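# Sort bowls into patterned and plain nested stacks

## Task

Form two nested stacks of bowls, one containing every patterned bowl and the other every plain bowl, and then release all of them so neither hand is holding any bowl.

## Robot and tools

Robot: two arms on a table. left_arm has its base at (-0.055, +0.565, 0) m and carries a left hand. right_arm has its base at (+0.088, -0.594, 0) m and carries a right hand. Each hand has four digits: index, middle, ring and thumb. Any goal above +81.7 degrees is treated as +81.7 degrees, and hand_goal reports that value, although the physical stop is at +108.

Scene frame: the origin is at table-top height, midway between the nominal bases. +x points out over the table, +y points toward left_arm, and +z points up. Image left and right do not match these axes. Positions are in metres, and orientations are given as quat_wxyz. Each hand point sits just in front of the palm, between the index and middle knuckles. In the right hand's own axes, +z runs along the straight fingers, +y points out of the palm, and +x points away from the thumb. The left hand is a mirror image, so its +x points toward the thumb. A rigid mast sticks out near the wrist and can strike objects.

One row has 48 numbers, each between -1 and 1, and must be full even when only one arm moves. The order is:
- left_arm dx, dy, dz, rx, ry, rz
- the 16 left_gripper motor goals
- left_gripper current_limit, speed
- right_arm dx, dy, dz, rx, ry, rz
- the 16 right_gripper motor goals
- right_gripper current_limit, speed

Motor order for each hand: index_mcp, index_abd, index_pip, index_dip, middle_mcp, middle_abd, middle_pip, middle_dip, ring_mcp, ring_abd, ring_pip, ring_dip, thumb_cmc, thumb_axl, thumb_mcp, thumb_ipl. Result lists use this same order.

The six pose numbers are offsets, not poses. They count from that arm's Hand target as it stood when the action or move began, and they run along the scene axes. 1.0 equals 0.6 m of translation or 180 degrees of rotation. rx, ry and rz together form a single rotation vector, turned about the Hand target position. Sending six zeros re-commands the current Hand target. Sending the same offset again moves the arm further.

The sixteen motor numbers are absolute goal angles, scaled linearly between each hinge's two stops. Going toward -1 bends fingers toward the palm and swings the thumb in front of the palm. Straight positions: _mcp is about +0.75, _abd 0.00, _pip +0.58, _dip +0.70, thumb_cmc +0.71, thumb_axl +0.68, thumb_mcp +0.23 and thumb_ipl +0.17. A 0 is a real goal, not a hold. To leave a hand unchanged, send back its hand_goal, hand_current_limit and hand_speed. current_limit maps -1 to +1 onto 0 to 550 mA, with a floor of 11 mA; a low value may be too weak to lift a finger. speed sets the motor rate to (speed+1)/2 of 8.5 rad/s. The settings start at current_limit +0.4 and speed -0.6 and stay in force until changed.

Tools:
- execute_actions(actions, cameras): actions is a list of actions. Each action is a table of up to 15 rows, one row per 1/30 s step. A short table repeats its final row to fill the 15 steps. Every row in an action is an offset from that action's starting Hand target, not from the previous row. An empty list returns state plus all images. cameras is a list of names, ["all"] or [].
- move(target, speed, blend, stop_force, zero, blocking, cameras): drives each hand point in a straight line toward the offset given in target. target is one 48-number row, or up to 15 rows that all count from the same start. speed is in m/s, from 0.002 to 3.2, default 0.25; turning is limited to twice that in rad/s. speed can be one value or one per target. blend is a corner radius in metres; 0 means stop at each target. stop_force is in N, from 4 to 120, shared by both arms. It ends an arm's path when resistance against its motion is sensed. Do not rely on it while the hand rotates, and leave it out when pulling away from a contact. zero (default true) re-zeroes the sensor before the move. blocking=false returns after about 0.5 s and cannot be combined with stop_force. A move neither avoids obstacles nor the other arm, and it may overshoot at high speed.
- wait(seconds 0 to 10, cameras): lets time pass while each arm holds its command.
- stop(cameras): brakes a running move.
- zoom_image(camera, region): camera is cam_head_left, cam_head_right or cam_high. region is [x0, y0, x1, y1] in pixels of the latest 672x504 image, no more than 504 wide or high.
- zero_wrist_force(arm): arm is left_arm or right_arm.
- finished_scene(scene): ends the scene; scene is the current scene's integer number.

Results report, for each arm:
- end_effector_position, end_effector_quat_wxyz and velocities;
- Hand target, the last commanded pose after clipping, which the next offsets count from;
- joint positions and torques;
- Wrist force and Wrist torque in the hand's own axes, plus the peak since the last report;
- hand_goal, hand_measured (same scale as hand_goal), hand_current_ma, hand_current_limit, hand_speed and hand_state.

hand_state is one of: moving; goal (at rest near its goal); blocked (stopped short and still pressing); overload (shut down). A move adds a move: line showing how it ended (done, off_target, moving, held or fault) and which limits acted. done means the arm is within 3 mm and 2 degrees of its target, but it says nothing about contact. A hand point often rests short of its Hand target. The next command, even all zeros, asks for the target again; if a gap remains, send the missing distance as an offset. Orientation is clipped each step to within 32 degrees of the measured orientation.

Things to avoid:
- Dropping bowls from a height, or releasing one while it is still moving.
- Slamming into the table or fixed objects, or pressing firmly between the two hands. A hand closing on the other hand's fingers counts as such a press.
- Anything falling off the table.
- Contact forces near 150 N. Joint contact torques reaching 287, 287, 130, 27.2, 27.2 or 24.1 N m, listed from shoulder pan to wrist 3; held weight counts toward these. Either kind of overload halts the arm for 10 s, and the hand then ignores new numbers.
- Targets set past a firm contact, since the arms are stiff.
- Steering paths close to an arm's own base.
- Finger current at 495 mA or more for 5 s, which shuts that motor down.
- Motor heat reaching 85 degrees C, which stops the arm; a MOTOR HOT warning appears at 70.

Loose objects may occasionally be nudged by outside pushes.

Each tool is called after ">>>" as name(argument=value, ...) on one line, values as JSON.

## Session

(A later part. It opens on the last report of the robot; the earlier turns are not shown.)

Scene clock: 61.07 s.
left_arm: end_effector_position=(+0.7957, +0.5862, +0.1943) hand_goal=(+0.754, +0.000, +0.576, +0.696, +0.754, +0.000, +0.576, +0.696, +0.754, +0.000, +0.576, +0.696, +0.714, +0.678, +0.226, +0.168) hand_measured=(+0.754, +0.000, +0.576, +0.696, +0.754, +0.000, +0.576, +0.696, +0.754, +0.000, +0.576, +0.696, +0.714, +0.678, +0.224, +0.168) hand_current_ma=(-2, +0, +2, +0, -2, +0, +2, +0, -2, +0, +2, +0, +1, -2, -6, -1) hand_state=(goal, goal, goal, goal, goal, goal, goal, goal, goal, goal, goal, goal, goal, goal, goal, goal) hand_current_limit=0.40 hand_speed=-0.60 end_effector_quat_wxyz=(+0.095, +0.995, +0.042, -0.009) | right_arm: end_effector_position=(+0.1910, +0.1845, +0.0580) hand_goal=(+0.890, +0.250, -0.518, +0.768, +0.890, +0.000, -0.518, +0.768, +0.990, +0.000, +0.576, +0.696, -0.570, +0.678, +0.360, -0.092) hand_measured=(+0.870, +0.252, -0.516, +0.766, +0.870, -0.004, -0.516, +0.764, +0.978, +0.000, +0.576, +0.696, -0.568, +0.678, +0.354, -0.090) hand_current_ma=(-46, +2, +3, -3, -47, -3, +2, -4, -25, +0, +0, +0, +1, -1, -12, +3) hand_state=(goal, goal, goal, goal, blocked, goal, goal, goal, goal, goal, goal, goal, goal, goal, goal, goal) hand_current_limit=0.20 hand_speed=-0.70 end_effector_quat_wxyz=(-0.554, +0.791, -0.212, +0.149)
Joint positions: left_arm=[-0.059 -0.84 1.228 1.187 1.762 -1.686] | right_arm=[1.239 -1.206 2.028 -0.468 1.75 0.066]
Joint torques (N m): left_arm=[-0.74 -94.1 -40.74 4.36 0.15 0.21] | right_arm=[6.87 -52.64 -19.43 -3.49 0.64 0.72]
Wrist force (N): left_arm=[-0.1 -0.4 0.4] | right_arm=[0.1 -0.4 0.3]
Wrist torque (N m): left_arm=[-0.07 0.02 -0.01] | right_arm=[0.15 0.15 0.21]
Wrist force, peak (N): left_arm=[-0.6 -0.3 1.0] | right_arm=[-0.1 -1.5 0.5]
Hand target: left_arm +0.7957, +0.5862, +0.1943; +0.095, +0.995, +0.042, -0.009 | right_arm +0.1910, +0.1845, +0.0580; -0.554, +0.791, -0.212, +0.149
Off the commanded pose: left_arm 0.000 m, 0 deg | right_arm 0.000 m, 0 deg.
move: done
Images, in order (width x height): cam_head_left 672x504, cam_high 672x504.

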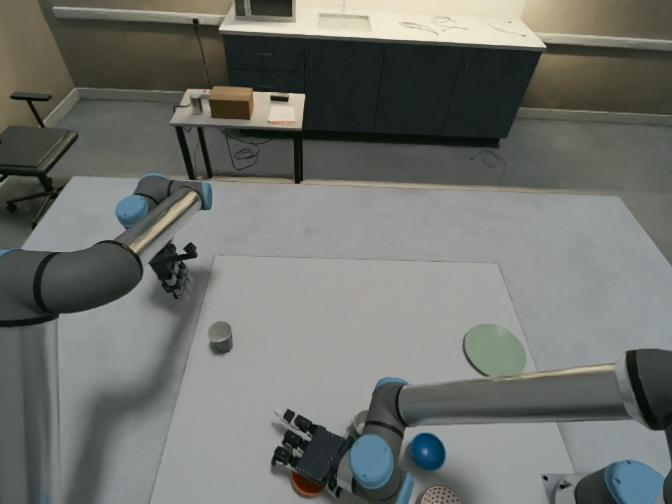

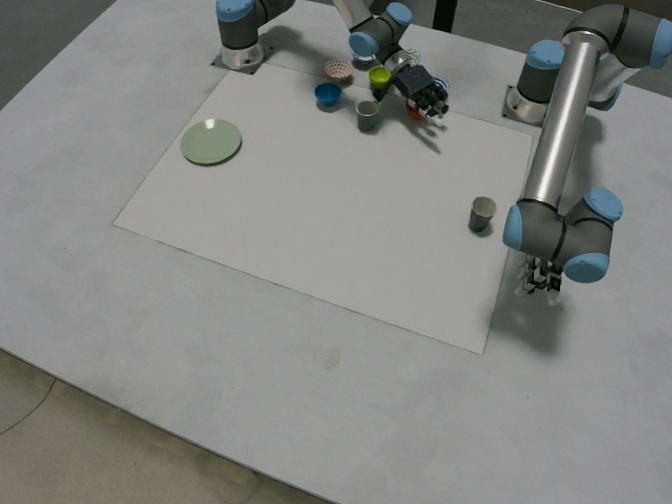

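>>> move(target=[0,0,0,0,0,0,0.754,0,0.576,0.696,0.754,0,0.576,0.696,0.754,0,0.576,0.696,0.714,0.678,0.226,0.168,0.4,-0.6,0,0,0,0,0,0,0.479,0.25,-0.518,0.768,0.479,0,-0.518,0.768,0.99,0,0.576,0.696,-0.57,0.678,0.045,-0.092,0.1,-0.92], speed=0.1, cameras=["cam_head_left","cam_high"])

>>> zoom_image(camera="cam_high", region=[350, 50, 480, 150])

>>> zoom_image(camera="cam_head_left", region=[220, 354, 420, 504])

Scene clock: 63.07 s.
left_arm: end_effector_position=(+0.7957, +0.5862, +0.1943) hand_goal=(+0.754, +0.000, +0.576, +0.696, +0.754, +0.000, +0.576, +0.696, +0.754, +0.000, +0.576, +0.696, +0.714, +0.678, +0.226, +0.168) hand_measured=(+0.754, +0.000, +0.576, +0.696, +0.754, +0.000, +0.576, +0.696, +0.754, +0.000, +0.576, +0.696, +0.714, +0.678, +0.224, +0.168) hand_current_ma=(-2, +0, +2, +0, -2, +0, +2, +0, -2, +0, +2, +0, +1, -2, -6, -1) hand_state=(goal, goal, goal, goal, goal, goal, goal, goal, goal, goal, goal, goal, goal, goal, goal, goal) hand_current_limit=0.40 hand_speed=-0.60 end_effector_quat_wxyz=(+0.095, +0.995, +0.042, -0.009) | right_arm: end_effector_position=(+0.1910, +0.1845, +0.0580) hand_goal=(+0.480, +0.250, -0.518, +0.768, +0.480, +0.000, -0.518, +0.768, +0.990, +0.000, +0.576, +0.696, -0.570, +0.678, +0.046, -0.092) hand_measured=(+0.570, +0.252, -0.494, +0.772, +0.568, -0.008, -0.496, +0.774, +0.978, +0.000, +0.576, +0.696, -0.568, +0.678, +0.140, -0.076) hand_current_ma=(+302, +2, +56, +6, +302, -11, +50, +10, -25, +0, +0, +0, +1, -1, +303, +47) hand_state=(blocked, goal, blocked, goal, blocked, goal, blocked, goal, goal, goal, goal, goal, goal, goal, blocked, goal) hand_current_limit=0.10 hand_speed=-0.92 end_effector_quat_wxyz=(-0.554, +0.791, -0.212, +0.149)
Joint positions: left_arm=[-0.059 -0.84 1.228 1.187 1.762 -1.686] | right_arm=[1.239 -1.206 2.028 -0.468 1.75 0.066]
Joint torques (N m): left_arm=[-0.55 -91.73 -40.3 4.59 0.48 0.13] | right_arm=[10.45 -51.61 -20.34 -2.41 0.39 0.09]
Wrist force (N): left_arm=[-0.4 0.4 0.0] | right_arm=[0.0 -2.9 0.2]
Wrist torque (N m): left_arm=[0.04 0.06 -0.05] | right_arm=[0.13 0.16 0.25]
Wrist force, peak (N): left_arm=[-0.4 0.1 0.9] | right_arm=[-0.2 -3.2 -0.2]
Hand target: left_arm +0.7957, +0.5862, +0.1943; +0.095, +0.995, +0.042, -0.009 | right_arm +0.1910, +0.1845, +0.0580; -0.554, +0.791, -0.212, +0.149
Off the commanded pose: left_arm 0.000 m, 0 deg | right_arm 0.000 m, 0 deg.
move: done
Images, in order (width x height): cam_head_left 672x504, cam_high 672x504.

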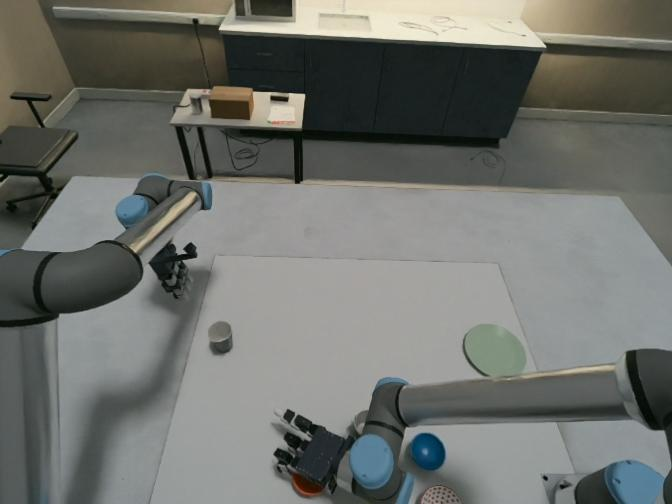

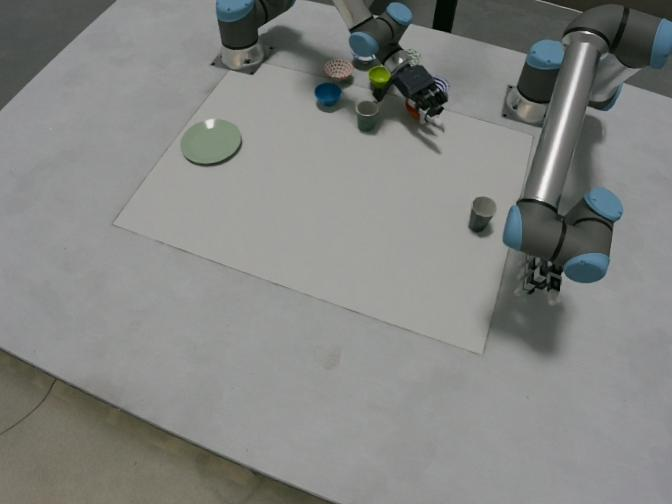

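Scaled by 3.877.

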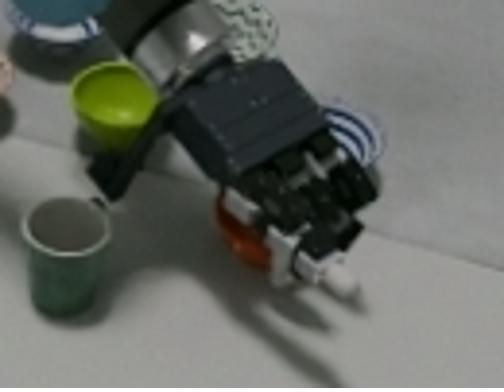

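Scaled by 2.520.

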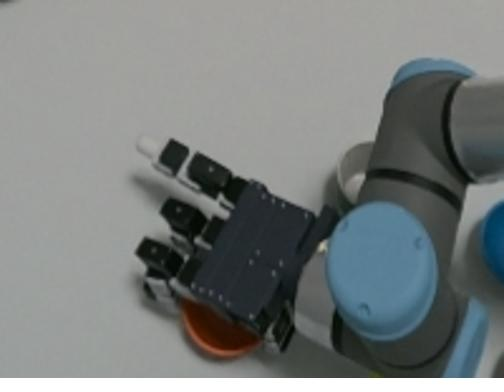

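>>> move(target=[0,0,0,0,0,0,0.754,0,0.576,0.696,0.754,0,0.576,0.696,0.754,0,0.576,0.696,0.714,0.678,0.226,0.168,0.4,-0.6,0,0,0.15,0,0,0,0.479,0.25,-0.518,0.768,0.479,0,-0.518,0.768,0.99,0,0.576,0.696,-0.57,0.678,0.045,-0.092,0.0,-0.92], speed=0.1, cameras=["cam_head_left","cam_high"])

>>> zoom_image(camera="cam_high", region=[350, 50, 480, 150])

>>> zoom_image(camera="cam_head_left", region=[220, 354, 420, 504])

Scene clock: 64.87 s.
left_arm: end_effector_position=(+0.7957, +0.5862, +0.1943) hand_goal=(+0.754, +0.000, +0.576, +0.696, +0.754, +0.000, +0.576, +0.696, +0.754, +0.000, +0.576, +0.696, +0.714, +0.678, +0.226, +0.168) hand_measured=(+0.754, +0.000, +0.576, +0.696, +0.754, +0.000, +0.576, +0.696, +0.754, +0.000, +0.576, +0.696, +0.714, +0.678, +0.224, +0.168) hand_current_ma=(-2, +0, +2, +0, -2, +0, +2, +0, -2, +0, +2, +0, +1, -2, -6, -1) hand_state=(goal, goal, goal, goal, goal, goal, goal, goal, goal, goal, goal, goal, goal, goal, goal, goal) hand_current_limit=0.40 hand_speed=-0.60 end_effector_quat_wxyz=(+0.095, +0.995, +0.042, -0.009) | right_arm: end_effector_position=(+0.1910, +0.1845, +0.1478) hand_goal=(+0.480, +0.250, -0.518, +0.768, +0.480, +0.000, -0.518, +0.768, +0.990, +0.000, +0.576, +0.696, -0.570, +0.678, +0.046, -0.092) hand_measured=(+0.562, +0.252, -0.488, +0.776, +0.564, -0.008, -0.494, +0.776, +0.978, +0.000, +0.576, +0.696, -0.568, +0.678, +0.140, -0.070) hand_current_ma=(+275, +1, +71, +11, +275, -11, +53, +11, -25, +0, +0, +0, +2, -1, +275, +71) hand_state=(blocked, goal, blocked, goal, blocked, goal, blocked, goal, goal, goal, goal, goal, goal, goal, blocked, blocked) hand_current_limit=0.00 hand_speed=-0.92 end_effector_quat_wxyz=(-0.554, +0.791, -0.212, +0.149)
Joint positions: left_arm=[-0.059 -0.84 1.228 1.187 1.762 -1.686] | right_arm=[1.239 -1.315 1.972 -0.303 1.75 0.066]
Joint torques (N m): left_arm=[-1.29 -93.42 -40.17 4.44 0.27 0.09] | right_arm=[-0.69 -72.77 -49.21 2.24 0.43 1.87]
Wrist force (N): left_arm=[-0.4 0.2 -0.1] | right_arm=[-0.1 -0.7 0.2]
Wrist torque (N m): left_arm=[0.04 0.05 -0.04] | right_arm=[0.15 0.21 0.17]
Wrist force, peak (N): left_arm=[-0.5 0.3 0.7] | right_arm=[0.0 -3.0 0.1]
Hand target: left_arm +0.7957, +0.5862, +0.1943; +0.095, +0.995, +0.042, -0.009 | right_arm +0.1910, +0.1845, +0.1480; -0.554, +0.791, -0.212, +0.149
Off the commanded pose: left_arm 0.000 m, 0 deg | right_arm 0.000 m, 0 deg.
move: done
Images, in order (width x height): cam_head_left 672x504, cam_high 672x504.

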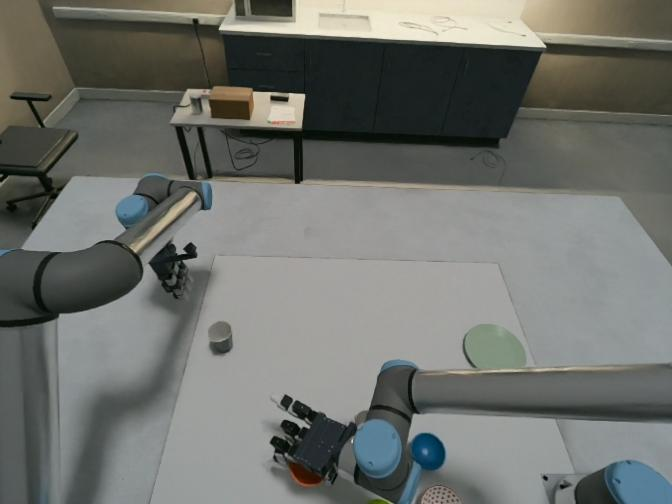

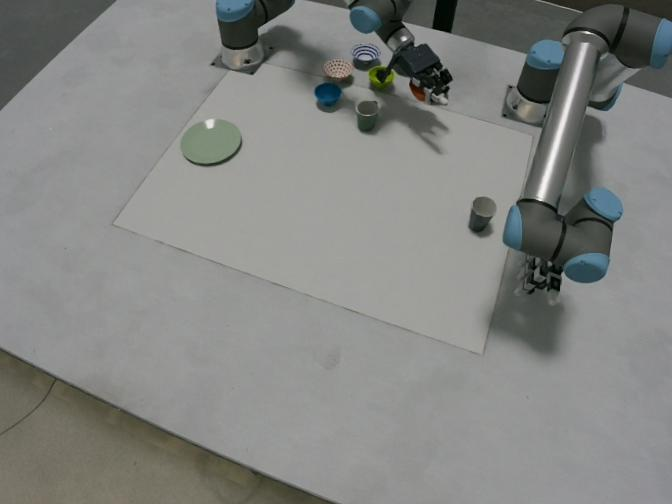

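Scaled by 3.877.

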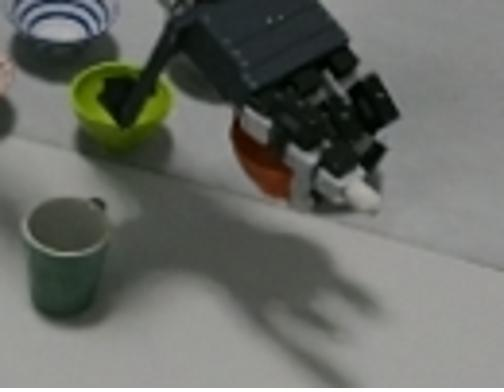

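Scaled by 2.520.

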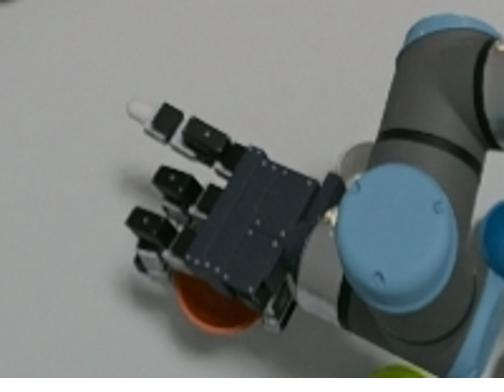

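>>> zoom_image(camera="cam_high", region=[400, 65, 460, 110])

>>> zoom_image(camera="cam_head_left", region=[260, 430, 360, 504])

Scaled by 8.400.

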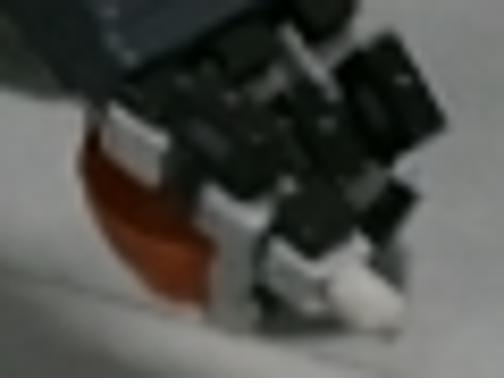

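Scaled by 5.040.

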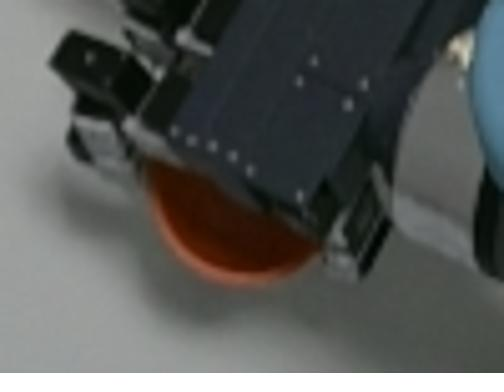

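>>> move(target=[[0,0,0,0,0,0,0.754,0,0.576,0.696,0.754,0,0.576,0.696,0.754,0,0.576,0.696,0.714,0.678,0.226,0.168,0.4,-0.6,-0.1915,-0.3015,0,0,0,0,0.479,0.25,-0.518,0.768,0.479,0,-0.518,0.768,0.99,0,0.576,0.696,-0.57,0.678,0.045,-0.092,0.0,-0.92],[0,0,0,0,0,0,0.754,0,0.576,0.696,0.754,0,0.576,0.696,0.754,0,0.576,0.696,0.714,0.678,0.226,0.168,0.4,-0.6,-0.1915,-0.3015,-0.055,0,0,0,0.479,0.25,-0.518,0.768,0.479,0,-0.518,0.768,0.99,0,0.576,0.696,-0.57,0.678,0.045,-0.092,0.0,-0.92]], speed=0.2, blend=[0.03,0], cameras=["cam_head_left","cam_head_right","cam_high"])

>>> zoom_image(camera="cam_high", region=[340, 30, 460, 120])

>>> zoom_image(camera="cam_head_left", region=[300, 414, 420, 504])

Scene clock: 68.13 s.
left_arm: end_effector_position=(+0.7957, +0.5862, +0.1943) hand_goal=(+0.754, +0.000, +0.576, +0.696, +0.754, +0.000, +0.576, +0.696, +0.754, +0.000, +0.576, +0.696, +0.714, +0.678, +0.226, +0.168) hand_measured=(+0.754, +0.000, +0.576, +0.696, +0.754, +0.000, +0.576, +0.696, +0.754, +0.000, +0.576, +0.696, +0.714, +0.678, +0.224, +0.168) hand_current_ma=(-2, +0, +2, +0, -2, +0, +2, +0, -2, +0, +2, +0, +1, -2, -6, -1) hand_state=(goal, goal, goal, goal, goal, goal, goal, goal, goal, goal, goal, goal, goal, goal, goal, goal) hand_current_limit=0.40 hand_speed=-0.60 end_effector_quat_wxyz=(+0.095, +0.995, +0.042, -0.009) | right_arm: end_effector_position=(+0.0761, +0.0036, +0.1151) hand_goal=(+0.480, +0.250, -0.518, +0.768, +0.480, +0.000, -0.518, +0.768, +0.990, +0.000, +0.576, +0.696, -0.570, +0.678, +0.046, -0.092) hand_measured=(+0.562, +0.252, -0.488, +0.776, +0.562, -0.008, -0.494, +0.776, +0.978, +0.000, +0.576, +0.696, -0.568, +0.678, +0.140, -0.070) hand_current_ma=(+275, +1, +72, +11, +275, -11, +53, +12, -25, +0, +0, +0, +2, -1, +275, +73) hand_state=(blocked, goal, blocked, goal, blocked, goal, blocked, goal, goal, goal, goal, goal, goal, goal, blocked, blocked) hand_current_limit=0.00 hand_speed=-0.92 end_effector_quat_wxyz=(-0.554, +0.791, -0.212, +0.149)
Joint positions: left_arm=[-0.059 -0.84 1.228 1.187 1.762 -1.686] | right_arm=[1.372 -1.537 2.317 -0.414 1.874 0.114]
Joint torques (N m): left_arm=[0.28 -93.07 -40.16 4.66 0.53 0.02] | right_arm=[10.74 -21.1 -20.88 -3.28 2.83 2.68]
Wrist force (N): left_arm=[-0.3 -0.1 0.2] | right_arm=[-0.3 0.4 0.2]
Wrist torque (N m): left_arm=[-0.03 0.05 -0.03] | right_arm=[0.31 0.21 0.13]
Wrist force, peak (N): left_arm=[-0.9 0.5 0.4] | right_arm=[0.5 -1.7 1.5]
Hand target: left_arm +0.7957, +0.5862, +0.1943; +0.095, +0.995, +0.042, -0.009 | right_arm +0.0761, +0.0036, +0.1150; -0.554, +0.791, -0.212, +0.149
Off the commanded pose: left_arm 0.000 m, 0 deg | right_arm 0.000 m, 0 deg.
move: done; blend cut to 0.0165 m at target 1

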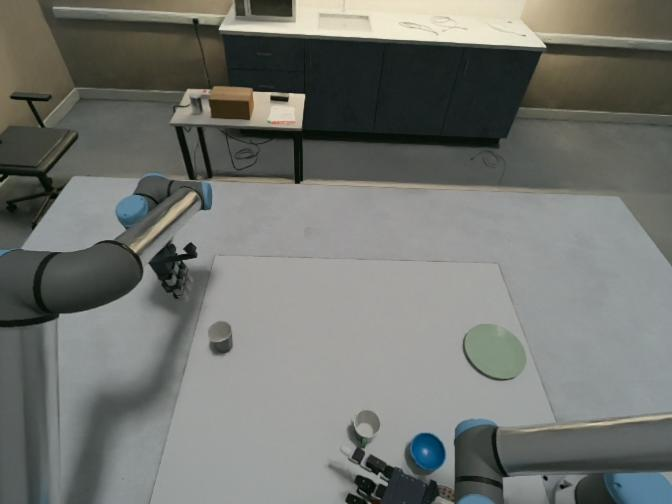

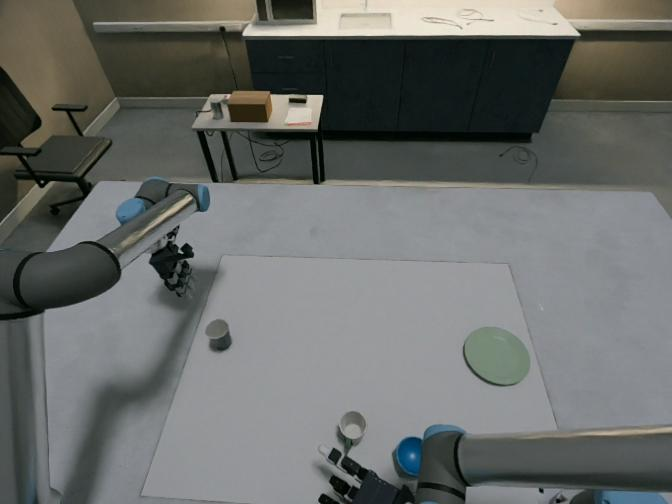

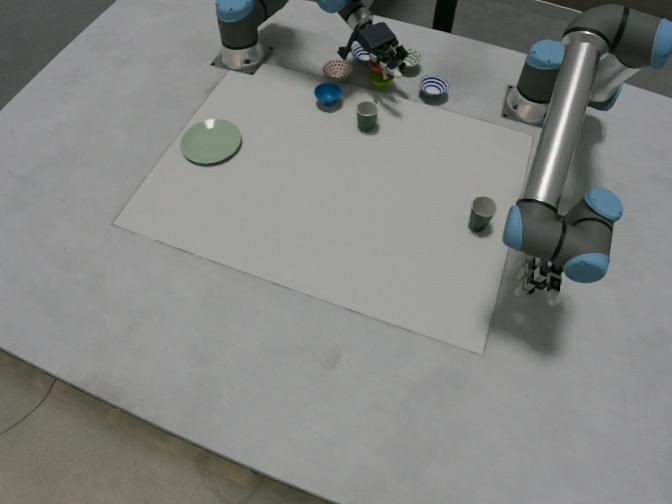

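Scaled by 4.200.

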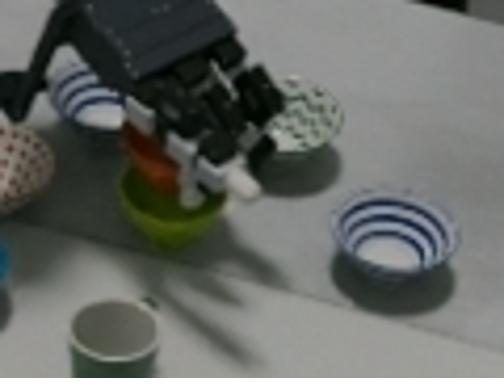

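Scaled by 4.200.

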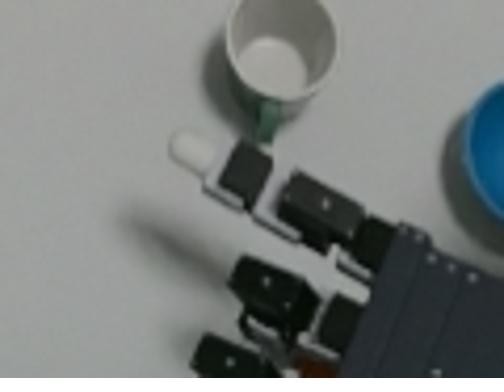

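>>> move(target=[0,0,0,0,0,0,0.754,0,0.576,0.696,0.754,0,0.576,0.696,0.754,0,0.576,0.696,0.714,0.678,0.226,0.168,0.4,-0.6,0,0,-0.045,0,0,0,0.479,0.25,-0.518,0.768,0.479,0,-0.518,0.768,0.99,0,0.576,0.696,-0.57,0.678,0.045,-0.092,0.0,-0.92], speed=0.05, stop_force=5, cameras=["cam_high"])

>>> zoom_image(camera="cam_high", region=[340, 40, 420, 100])

Scene clock: 70.73 s.
left_arm: end_effector_position=(+0.7957, +0.5862, +0.1943) hand_goal=(+0.754, +0.000, +0.576, +0.696, +0.754, +0.000, +0.576, +0.696, +0.754, +0.000, +0.576, +0.696, +0.714, +0.678, +0.226, +0.168) hand_measured=(+0.754, +0.000, +0.576, +0.696, +0.754, +0.000, +0.576, +0.696, +0.754, +0.000, +0.576, +0.696, +0.714, +0.678, +0.224, +0.168) hand_current_ma=(-2, +0, +2, +0, -2, +0, +2, +0, -2, +0, +2, +0, +1, -2, -6, -1) hand_state=(goal, goal, goal, goal, goal, goal, goal, goal, goal, goal, goal, goal, goal, goal, goal, goal) hand_current_limit=0.40 hand_speed=-0.60 end_effector_quat_wxyz=(+0.095, +0.995, +0.042, -0.009) | right_arm: end_effector_position=(+0.0761, +0.0036, +0.0888) hand_goal=(+0.480, +0.250, -0.518, +0.768, +0.480, +0.000, -0.518, +0.768, +0.990, +0.000, +0.576, +0.696, -0.570, +0.678, +0.046, -0.092) hand_measured=(+0.562, +0.252, -0.488, +0.776, +0.562, -0.008, -0.494, +0.776, +0.978, +0.000, +0.576, +0.696, -0.568, +0.678, +0.140, -0.070) hand_current_ma=(+275, +1, +72, +12, +275, -11, +54, +12, -25, +0, +0, +0, +2, -1, +275, +73) hand_state=(blocked, goal, blocked, goal, blocked, goal, blocked, goal, goal, goal, goal, goal, goal, goal, blocked, blocked) hand_current_limit=0.00 hand_speed=-0.92 end_effector_quat_wxyz=(-0.554, +0.791, -0.212, +0.149)
Joint positions: left_arm=[-0.059 -0.84 1.228 1.187 1.762 -1.686] | right_arm=[1.372 -1.495 2.338 -0.477 1.874 0.114]
Joint torques (N m): left_arm=[1.04 -90.22 -40.05 4.7 0.49 -0.21] | right_arm=[3.73 -49.65 -39.34 1.93 -0.05 1.68]
Wrist force (N): left_arm=[0.1 -0.2 -0.1] | right_arm=[0.3 -4.7 -0.9]
Wrist torque (N m): left_arm=[-0.02 0.00 0.01] | right_arm=[0.37 0.14 0.17]
Wrist force, peak (N): left_arm=[-0.3 0.8 0.6] | right_arm=[-0.2 -6.7 -1.5]
Hand target: left_arm +0.7957, +0.5862, +0.1943; +0.095, +0.995, +0.042, -0.009 | right_arm +0.0761, +0.0036, +0.0888; -0.554, +0.791, -0.212, +0.149 (not the last commanded pose)
Off the commanded pose: left_arm 0.000 m, 0 deg | right_arm 0.001 m, 0 deg.
move: contact (right_arm)
Images, in order (width x height): cam_high 672x504.

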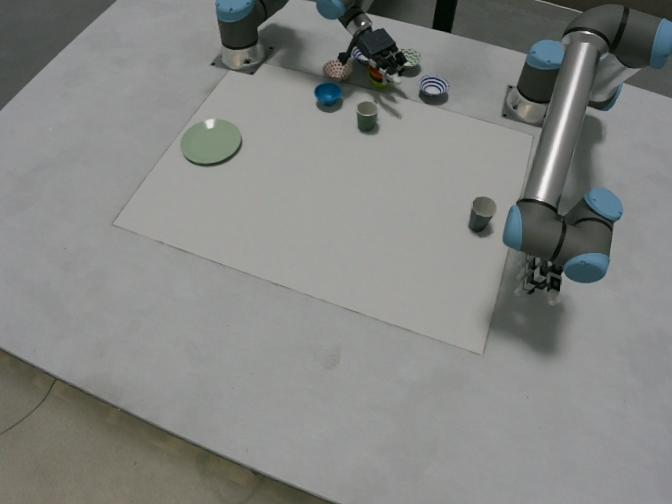

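Scaled by 6.300.

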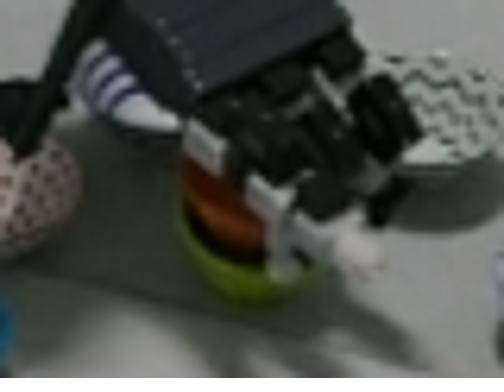

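>>> move(target=[0,0,0,0,0,0,0.754,0,0.576,0.696,0.754,0,0.576,0.696,0.754,0,0.576,0.696,0.714,0.678,0.226,0.168,0.4,-0.6,0,0,0.0017,0,0,0,0.89,0.25,-0.518,0.768,0.89,0,-0.518,0.768,0.99,0,0.576,0.696,-0.57,0.678,0.36,-0.092,0.0,-0.92], speed=0.05, cameras=["cam_high","cam_head_left"])

>>> zoom_image(camera="cam_high", region=[340, 40, 420, 100])

>>> move(target=[0,0,0,0,0,0,0.754,0,0.576,0.696,0.754,0,0.576,0.696,0.754,0,0.576,0.696,0.714,0.678,0.226,0.168,0.4,-0.6,0,0,0.1667,0,0,0,0.89,0.25,-0.518,0.768,0.89,0,-0.518,0.768,0.99,0,0.576,0.696,-0.57,0.678,0.36,-0.092,0.0,-0.7], speed=0.15, cameras=["cam_high","cam_head_left"])

>>> zoom_image(camera="cam_high", region=[340, 40, 420, 100])

Scene clock: 72.87 s.
left_arm: end_effector_position=(+0.7957, +0.5862, +0.1943) hand_goal=(+0.754, +0.000, +0.576, +0.696, +0.754, +0.000, +0.576, +0.696, +0.754, +0.000, +0.576, +0.696, +0.714, +0.678, +0.226, +0.168) hand_measured=(+0.754, +0.000, +0.576, +0.696, +0.754, +0.000, +0.576, +0.696, +0.754, +0.000, +0.576, +0.696, +0.714, +0.678, +0.224, +0.168) hand_current_ma=(-2, +0, +2, +0, -2, +0, +2, +0, -2, +0, +2, +0, +1, -2, -6, -1) hand_state=(goal, goal, goal, goal, goal, goal, goal, goal, goal, goal, goal, goal, goal, goal, goal, goal) hand_current_limit=0.40 hand_speed=-0.60 end_effector_quat_wxyz=(+0.095, +0.995, +0.042, -0.009) | right_arm: end_effector_position=(+0.0761, +0.0036, +0.0898) hand_goal=(+0.890, +0.250, -0.518, +0.768, +0.890, +0.000, -0.518, +0.768, +0.990, +0.000, +0.576, +0.696, -0.570, +0.678, +0.360, -0.092) hand_measured=(+0.870, +0.252, -0.516, +0.770, +0.868, -0.004, -0.516, +0.772, +0.978, +0.000, +0.576, +0.696, -0.568, +0.678, +0.354, -0.090) hand_current_ma=(-48, +1, +3, +3, -49, -4, +2, +4, -25, +0, +0, +0, +1, -1, -13, +3) hand_state=(blocked, goal, goal, goal, blocked, goal, goal, goal, goal, goal, goal, goal, goal, goal, goal, goal) hand_current_limit=0.00 hand_speed=-0.92 end_effector_quat_wxyz=(-0.554, +0.791, -0.212, +0.149)
Joint positions: left_arm=[-0.059 -0.84 1.228 1.187 1.762 -1.686] | right_arm=[1.372 -1.496 2.337 -0.475 1.874 0.114]
Joint torques (N m): left_arm=[-0.9 -92.45 -40.68 4.76 0.5 0.17] | right_arm=[2.4 -53.1 -42.5 1.85 -0.03 1.57]
Wrist force (N): left_arm=[-0.2 0.1 -0.1] | right_arm=[-0.2 -0.4 -0.4]
Wrist torque (N m): left_arm=[0.02 0.03 -0.02] | right_arm=[0.27 0.20 0.13]
Wrist force, peak (N): left_arm=[-0.5 0.3 0.9] | right_arm=[-0.2 -4.8 -0.8]
Hand target: left_arm +0.7957, +0.5862, +0.1943; +0.095, +0.995, +0.042, -0.009 | right_arm +0.0761, +0.0036, +0.0898; -0.554, +0.791, -0.212, +0.149
Off the commanded pose: left_arm 0.000 m, 0 deg | right_arm 0.000 m, 0 deg.
move: done
Images, in order (width x height): cam_head_left 672x504, cam_high 672x504.

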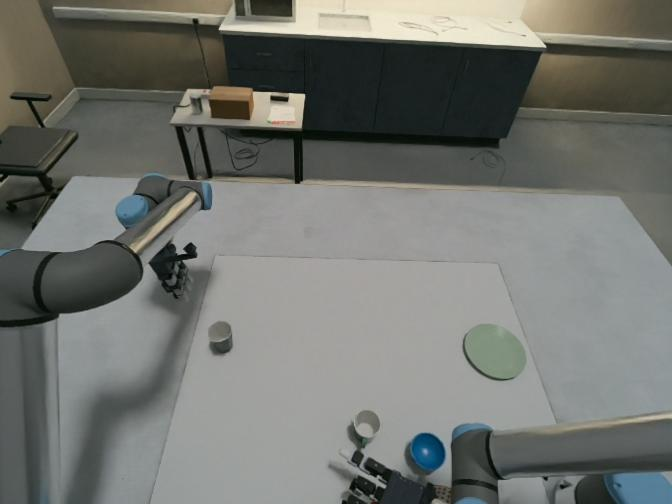

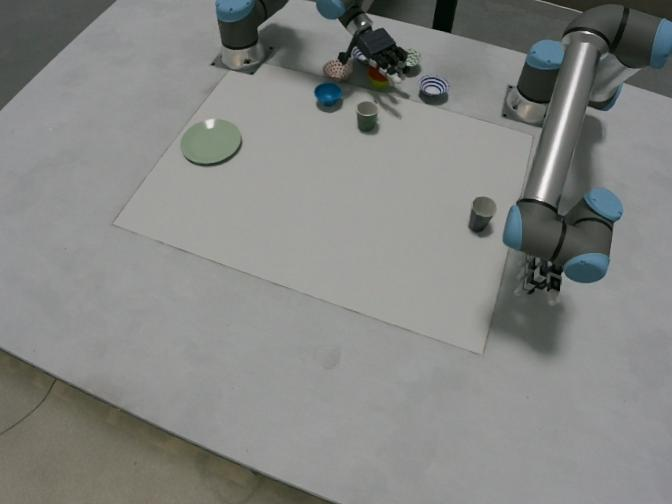

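Scaled by 6.300.

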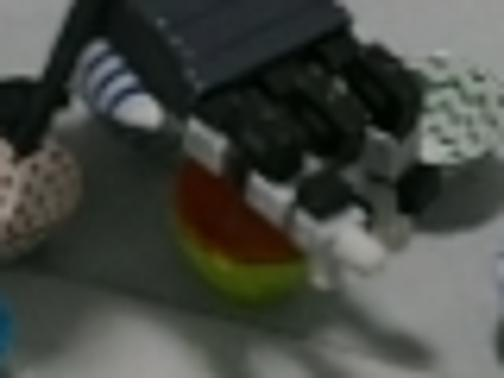

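Scene clock: 74.20 s.
left_arm: end_effector_position=(+0.7957, +0.5862, +0.1943) hand_goal=(+0.754, +0.000, +0.576, +0.696, +0.754, +0.000, +0.576, +0.696, +0.754, +0.000, +0.576, +0.696, +0.714, +0.678, +0.226, +0.168) hand_measured=(+0.754, +0.000, +0.576, +0.696, +0.754, +0.000, +0.576, +0.696, +0.754, +0.000, +0.576, +0.696, +0.714, +0.678, +0.224, +0.168) hand_current_ma=(-2, +0, +2, +0, -2, +0, +2, +0, -2, +0, +2, +0, +1, -2, -6, -1) hand_state=(goal, goal, goal, goal, goal, goal, goal, goal, goal, goal, goal, goal, goal, goal, goal, goal) hand_current_limit=0.40 hand_speed=-0.60 end_effector_quat_wxyz=(+0.095, +0.995, +0.042, -0.009) | right_arm: end_effector_position=(+0.0761, +0.0036, +0.1897) hand_goal=(+0.890, +0.250, -0.518, +0.768, +0.890, +0.000, -0.518, +0.768, +0.990, +0.000, +0.576, +0.696, -0.570, +0.678, +0.360, -0.092) hand_measured=(+0.872, +0.252, -0.516, +0.770, +0.870, -0.004, -0.516, +0.772, +0.978, +0.000, +0.576, +0.696, -0.568, +0.678, +0.354, -0.090) hand_current_ma=(-43, +1, +3, +3, -44, -3, +2, +4, -25, +0, +0, +0, +1, -1, -12, +3) hand_state=(goal, goal, goal, goal, goal, goal, goal, goal, goal, goal, goal, goal, goal, goal, goal, goal) hand_current_limit=0.00 hand_speed=-0.70 end_effector_quat_wxyz=(-0.554, +0.791, -0.212, +0.149)
Joint positions: left_arm=[-0.059 -0.84 1.228 1.187 1.762 -1.686] | right_arm=[1.372 -1.64 2.248 -0.242 1.874 0.114]
Joint torques (N m): left_arm=[0.83 -92.73 -39.11 4.87 0.17 -0.08] | right_arm=[-6.38 -46.13 -49.67 2.34 -1.94 2.55]
Wrist force (N): left_arm=[-0.5 0.0 0.3] | right_arm=[0.2 0.2 0.1]
Wrist torque (N m): left_arm=[-0.02 0.07 -0.04] | right_arm=[0.25 0.12 0.20]
Wrist force, peak (N): left_arm=[-0.8 0.2 0.5] | right_arm=[-0.5 -0.8 1.0]
Hand target: left_arm +0.7957, +0.5862, +0.1943; +0.095, +0.995, +0.042, -0.009 | right_arm +0.0761, +0.0036, +0.1898; -0.554, +0.791, -0.212, +0.149
Off the commanded pose: left_arm 0.000 m, 0 deg | right_arm 0.000 m, 0 deg.
move: done
Images, in order (width x height): cam_head_left 672x504, cam_high 672x504.

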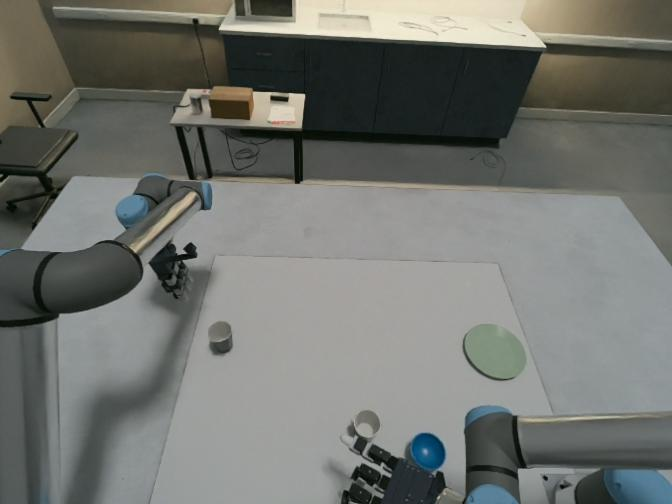

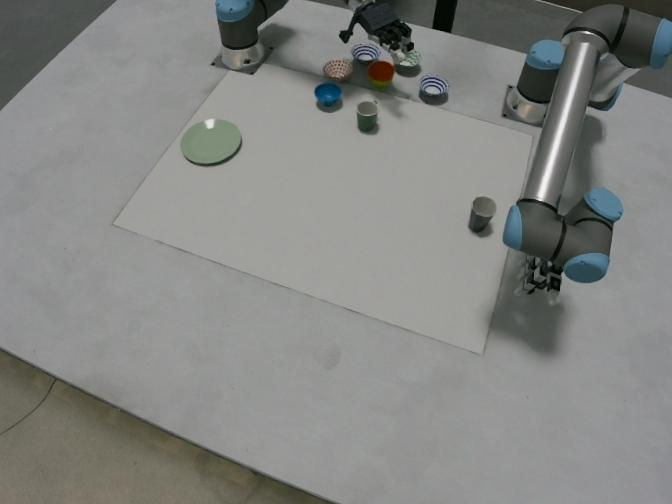

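Scaled by 6.300.

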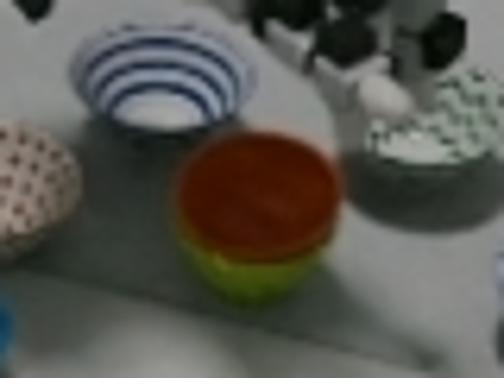

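>>> move(target=[0,0,0,0,0,0,0.754,0,0.576,0.696,0.754,0,0.576,0.696,0.754,0,0.576,0.696,0.714,0.678,0.226,0.168,0.4,-0.6,-0.0808,0.3585,-0.11,0,0,0.25,0.986,0.25,-0.518,0.623,0.986,0,-0.518,0.623,0.99,0,0.576,0.696,-0.57,0.678,0.573,-0.276,0.2,-0.7], speed=0.3, cameras=["cam_head_left","cam_high"])

>>> zoom_image(camera="cam_high", region=[360, 30, 480, 120])

>>> zoom_image(camera="cam_head_left", region=[220, 384, 380, 504])

Scene clock: 78.60 s.
left_arm: end_effector_position=(+0.7957, +0.5862, +0.1943) hand_goal=(+0.754, +0.000, +0.576, +0.696, +0.754, +0.000, +0.576, +0.696, +0.754, +0.000, +0.576, +0.696, +0.714, +0.678, +0.226, +0.168) hand_measured=(+0.754, +0.000, +0.576, +0.696, +0.754, +0.000, +0.576, +0.696, +0.754, +0.000, +0.576, +0.696, +0.714, +0.678, +0.224, +0.168) hand_current_ma=(-2, +0, +2, +0, -2, +0, +2, +0, -2, +0, +2, +0, +1, -2, -6, -1) hand_state=(goal, goal, goal, goal, goal, goal, goal, goal, goal, goal, goal, goal, goal, goal, goal, goal) hand_current_limit=0.40 hand_speed=-0.60 end_effector_quat_wxyz=(+0.095, +0.995, +0.042, -0.009) | right_arm: end_effector_position=(+0.0277, +0.2185, +0.1239) hand_goal=(+0.986, +0.250, -0.518, +0.624, +0.986, +0.000, -0.518, +0.624, +0.990, +0.000, +0.576, +0.696, -0.570, +0.678, +0.574, -0.276) hand_measured=(+0.966, +0.252, -0.516, +0.626, +0.966, -0.004, -0.516, +0.628, +0.978, +0.000, +0.576, +0.696, -0.570, +0.678, +0.566, -0.274) hand_current_ma=(-45, +1, +2, +3, -46, -3, +2, +4, -25, +0, +0, +0, +1, -1, -17, +3) hand_state=(goal, goal, goal, goal, blocked, goal, goal, goal, goal, goal, goal, goal, goal, goal, goal, goal) hand_current_limit=0.20 hand_speed=-0.70 end_effector_quat_wxyz=(-0.569, +0.812, +0.106, -0.075)
Joint positions: left_arm=[-0.059 -0.84 1.228 1.187 1.762 -1.686] | right_arm=[1.268 -1.234 1.918 -0.277 1.043 -0.214]
Joint torques (N m): left_arm=[-0.11 -92.92 -39.8 4.58 0.42 0.02] | right_arm=[-0.21 -53.98 -48.8 2.71 -3.81 -1.59]
Wrist force (N): left_arm=[-0.3 0.2 0.7] | right_arm=[0.0 -0.8 0.2]
Wrist torque (N m): left_arm=[-0.04 0.06 -0.03] | right_arm=[0.19 0.18 0.36]
Wrist force, peak (N): left_arm=[-0.6 0.2 0.8] | right_arm=[2.3 -0.5 -0.6]
Hand target: left_arm +0.7957, +0.5862, +0.1943; +0.095, +0.995, +0.042, -0.009 | right_arm +0.0276, +0.2187, +0.1238; -0.569, +0.812, +0.107, -0.075
Off the commanded pose: left_arm 0.000 m, 0 deg | right_arm 0.000 m, 0 deg.
move: done
Images, in order (width x height): cam_head_left 672x504, cam_high 672x504.

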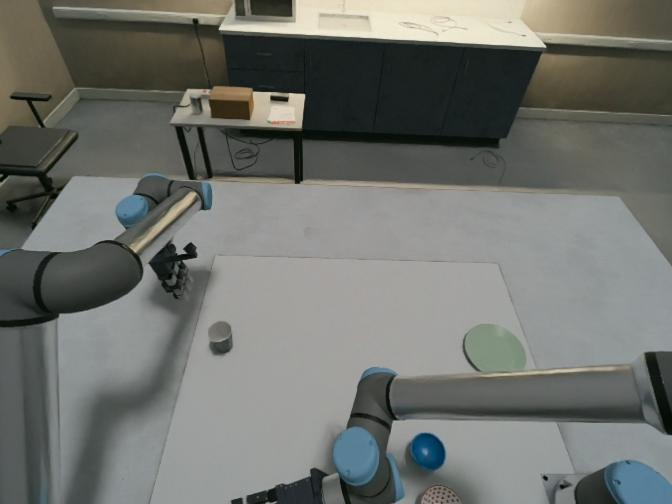

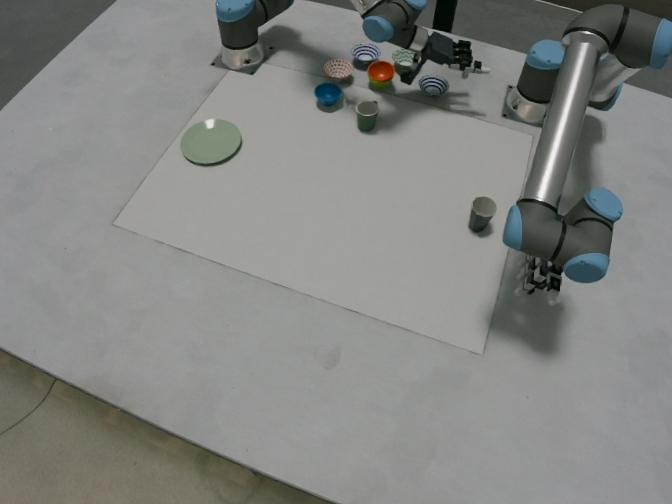

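Scaled by 4.200.

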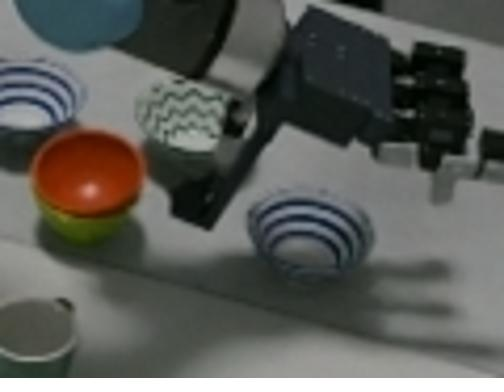

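Scaled by 3.150.

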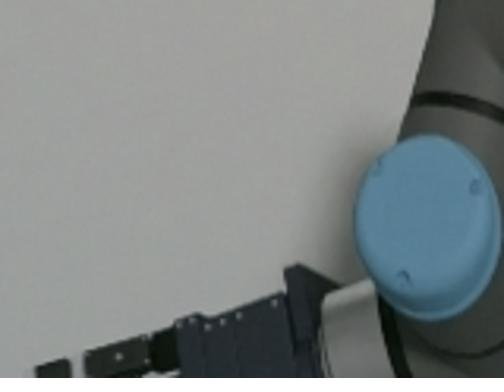

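>>> move(target=[0,0,0,0,0,0,0.754,0,0.576,0.696,0.754,0,0.576,0.696,0.754,0,0.576,0.696,0.714,0.678,0.226,0.168,0.4,-0.6,0,0,-0.113,0,0,0,0.986,0.25,-0.518,0.623,0.986,0,-0.518,0.623,0.99,0,0.576,0.696,-0.57,0.678,0.573,-0.276,0.2,-0.7], speed=0.08, stop_force=5)

>>> move(target=[0,0,0,0,0,0,0.754,0,0.576,0.696,0.754,0,0.576,0.696,0.754,0,0.576,0.696,0.714,0.678,0.226,0.168,0.4,-0.6,0,0,0,0,0,0,0.59,0.25,-0.518,0.623,0.59,0,-0.518,0.623,0.99,0,0.576,0.696,-0.57,0.678,0.235,-0.276,0.0,-0.9], speed=0.08, cameras=["cam_head_left","cam_high"])

>>> zoom_image(camera="cam_high", region=[400, 50, 480, 110])

Scene clock: 80.83 s.
left_arm: end_effector_position=(+0.7957, +0.5862, +0.1943) hand_goal=(+0.754, +0.000, +0.576, +0.696, +0.754, +0.000, +0.576, +0.696, +0.754, +0.000, +0.576, +0.696, +0.714, +0.678, +0.226, +0.168) hand_measured=(+0.754, +0.000, +0.576, +0.696, +0.754, +0.000, +0.576, +0.696, +0.754, +0.000, +0.576, +0.696, +0.714, +0.678, +0.224, +0.168) hand_current_ma=(-2, +0, +2, +0, -2, +0, +2, +0, -2, +0, +2, +0, +1, -2, -6, -1) hand_state=(goal, goal, goal, goal, goal, goal, goal, goal, goal, goal, goal, goal, goal, goal, goal, goal) hand_current_limit=0.40 hand_speed=-0.60 end_effector_quat_wxyz=(+0.095, +0.995, +0.042, -0.009) | right_arm: end_effector_position=(+0.0276, +0.2187, +0.0560) hand_goal=(+0.986, +0.250, -0.518, +0.624, +0.986, +0.000, -0.518, +0.624, +0.990, +0.000, +0.576, +0.696, -0.570, +0.678, +0.574, -0.276) hand_measured=(+0.966, +0.252, -0.516, +0.626, +0.966, -0.004, -0.516, +0.628, +0.978, +0.000, +0.576, +0.696, -0.570, +0.678, +0.566, -0.274) hand_current_ma=(-45, +1, +2, +3, -46, -3, +2, +4, -25, +0, +0, +0, +1, -1, -16, +3) hand_state=(goal, goal, goal, goal, goal, goal, goal, goal, goal, goal, goal, goal, goal, goal, goal, goal) hand_current_limit=0.20 hand_speed=-0.70 end_effector_quat_wxyz=(-0.569, +0.812, +0.107, -0.075)
Joint positions: left_arm=[-0.059 -0.84 1.228 1.187 1.762 -1.686] | right_arm=[1.268 -1.154 1.956 -0.395 1.042 -0.214]
Joint torques (N m): left_arm=[0.94 -92.54 -40.33 4.38 0.52 0.05] | right_arm=[7.54 -57.91 -18.92 -2.87 0.12 1.32]
Wrist force (N): left_arm=[0.0 -0.3 0.2] | right_arm=[-0.1 -0.4 0.5]
Wrist torque (N m): left_arm=[-0.07 0.00 0.01] | right_arm=[0.20 0.13 0.33]
Wrist force, peak (N): left_arm=[-0.4 0.4 0.8] | right_arm=[0.5 -1.8 0.2]
Hand target: left_arm +0.7957, +0.5862, +0.1943; +0.095, +0.995, +0.042, -0.009 | right_arm +0.0276, +0.2187, +0.0560; -0.569, +0.812, +0.107, -0.075
Off the commanded pose: left_arm 0.000 m, 0 deg | right_arm 0.000 m, 0 deg.
move: done

Scene clock: 82.23 s.
left_arm: end_effector_position=(+0.7957, +0.5862, +0.1943) hand_goal=(+0.754, +0.000, +0.576, +0.696, +0.754, +0.000, +0.576, +0.696, +0.754, +0.000, +0.576, +0.696, +0.714, +0.678, +0.226, +0.168) hand_measured=(+0.754, +0.000, +0.576, +0.696, +0.754, +0.000, +0.576, +0.696, +0.754, +0.000, +0.576, +0.696, +0.714, +0.678, +0.224, +0.168) hand_current_ma=(-2, +0, +2, +0, -2, +0, +2, +0, -2, +0, +2, +0, +1, -2, -6, -1) hand_state=(goal, goal, goal, goal, goal, goal, goal, goal, goal, goal, goal, goal, goal, goal, goal, goal) hand_current_limit=0.40 hand_speed=-0.60 end_effector_quat_wxyz=(+0.095, +0.995, +0.042, -0.009) | right_arm: end_effector_position=(+0.0276, +0.2187, +0.0560) hand_goal=(+0.590, +0.250, -0.518, +0.624, +0.590, +0.000, -0.518, +0.624, +0.990, +0.000, +0.576, +0.696, -0.570, +0.678, +0.236, -0.276) hand_measured=(+0.616, +0.252, -0.508, +0.626, +0.658, -0.004, -0.500, +0.630, +0.978, +0.000, +0.576, +0.696, -0.564, +0.678, +0.322, -0.264) hand_current_ma=(+67, +1, +17, +3, +224, -3, +38, +9, -25, +0, +0, +0, +8, -1, +275, +29) hand_state=(blocked, goal, goal, goal, blocked, goal, goal, goal, goal, goal, goal, goal, goal, goal, blocked, goal) hand_current_limit=0.00 hand_speed=-0.90 end_effector_quat_wxyz=(-0.569, +0.812, +0.107, -0.075)
Joint positions: left_arm=[-0.059 -0.84 1.228 1.187 1.762 -1.686] | right_arm=[1.268 -1.154 1.956 -0.395 1.042 -0.214]
Joint torques (N m): left_arm=[0.29 -94.73 -40.72 4.7 0.35 0.17] | right_arm=[8.02 -57.37 -20.63 -2.38 0.38 1.77]
Wrist force (N): left_arm=[0.0 0.0 0.2] | right_arm=[0.3 -1.9 0.1]
Wrist torque (N m): left_arm=[-0.02 0.00 0.00] | right_arm=[0.20 0.10 0.35]
Wrist force, peak (N): left_arm=[0.2 -0.2 0.7] | right_arm=[0.1 -2.1 0.5]
Hand target: left_arm +0.7957, +0.5862, +0.1943; +0.095, +0.995, +0.042, -0.009 | right_arm +0.0276, +0.2187, +0.0560; -0.569, +0.812, +0.107, -0.075
Off the commanded pose: left_arm 0.000 m, 0 deg | right_arm 0.000 m, 0 deg.
move: done
Images, in order (width x height): cam_head_left 672x504, cam_high 672x504.

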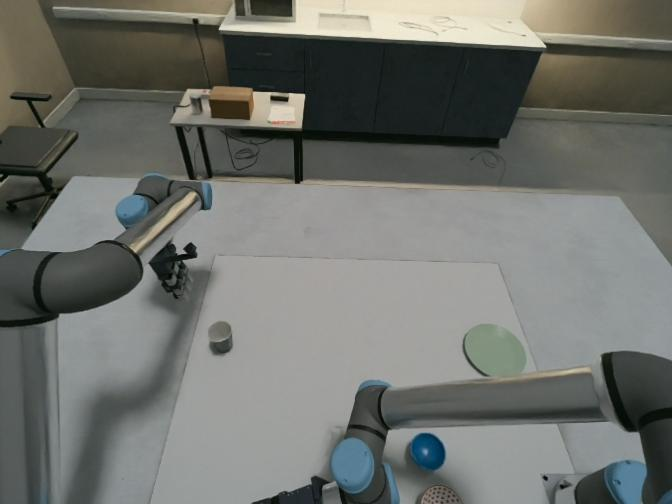

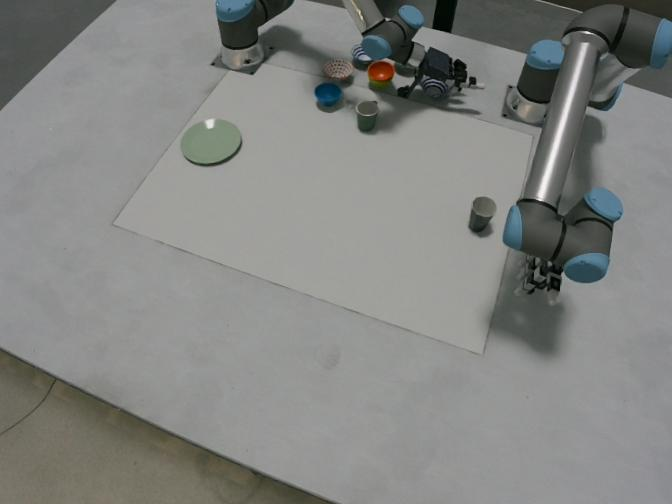

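Scaled by 6.300.

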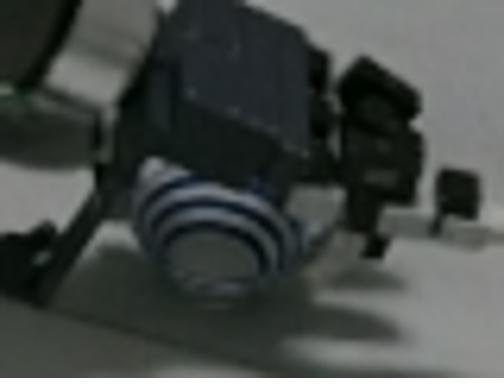

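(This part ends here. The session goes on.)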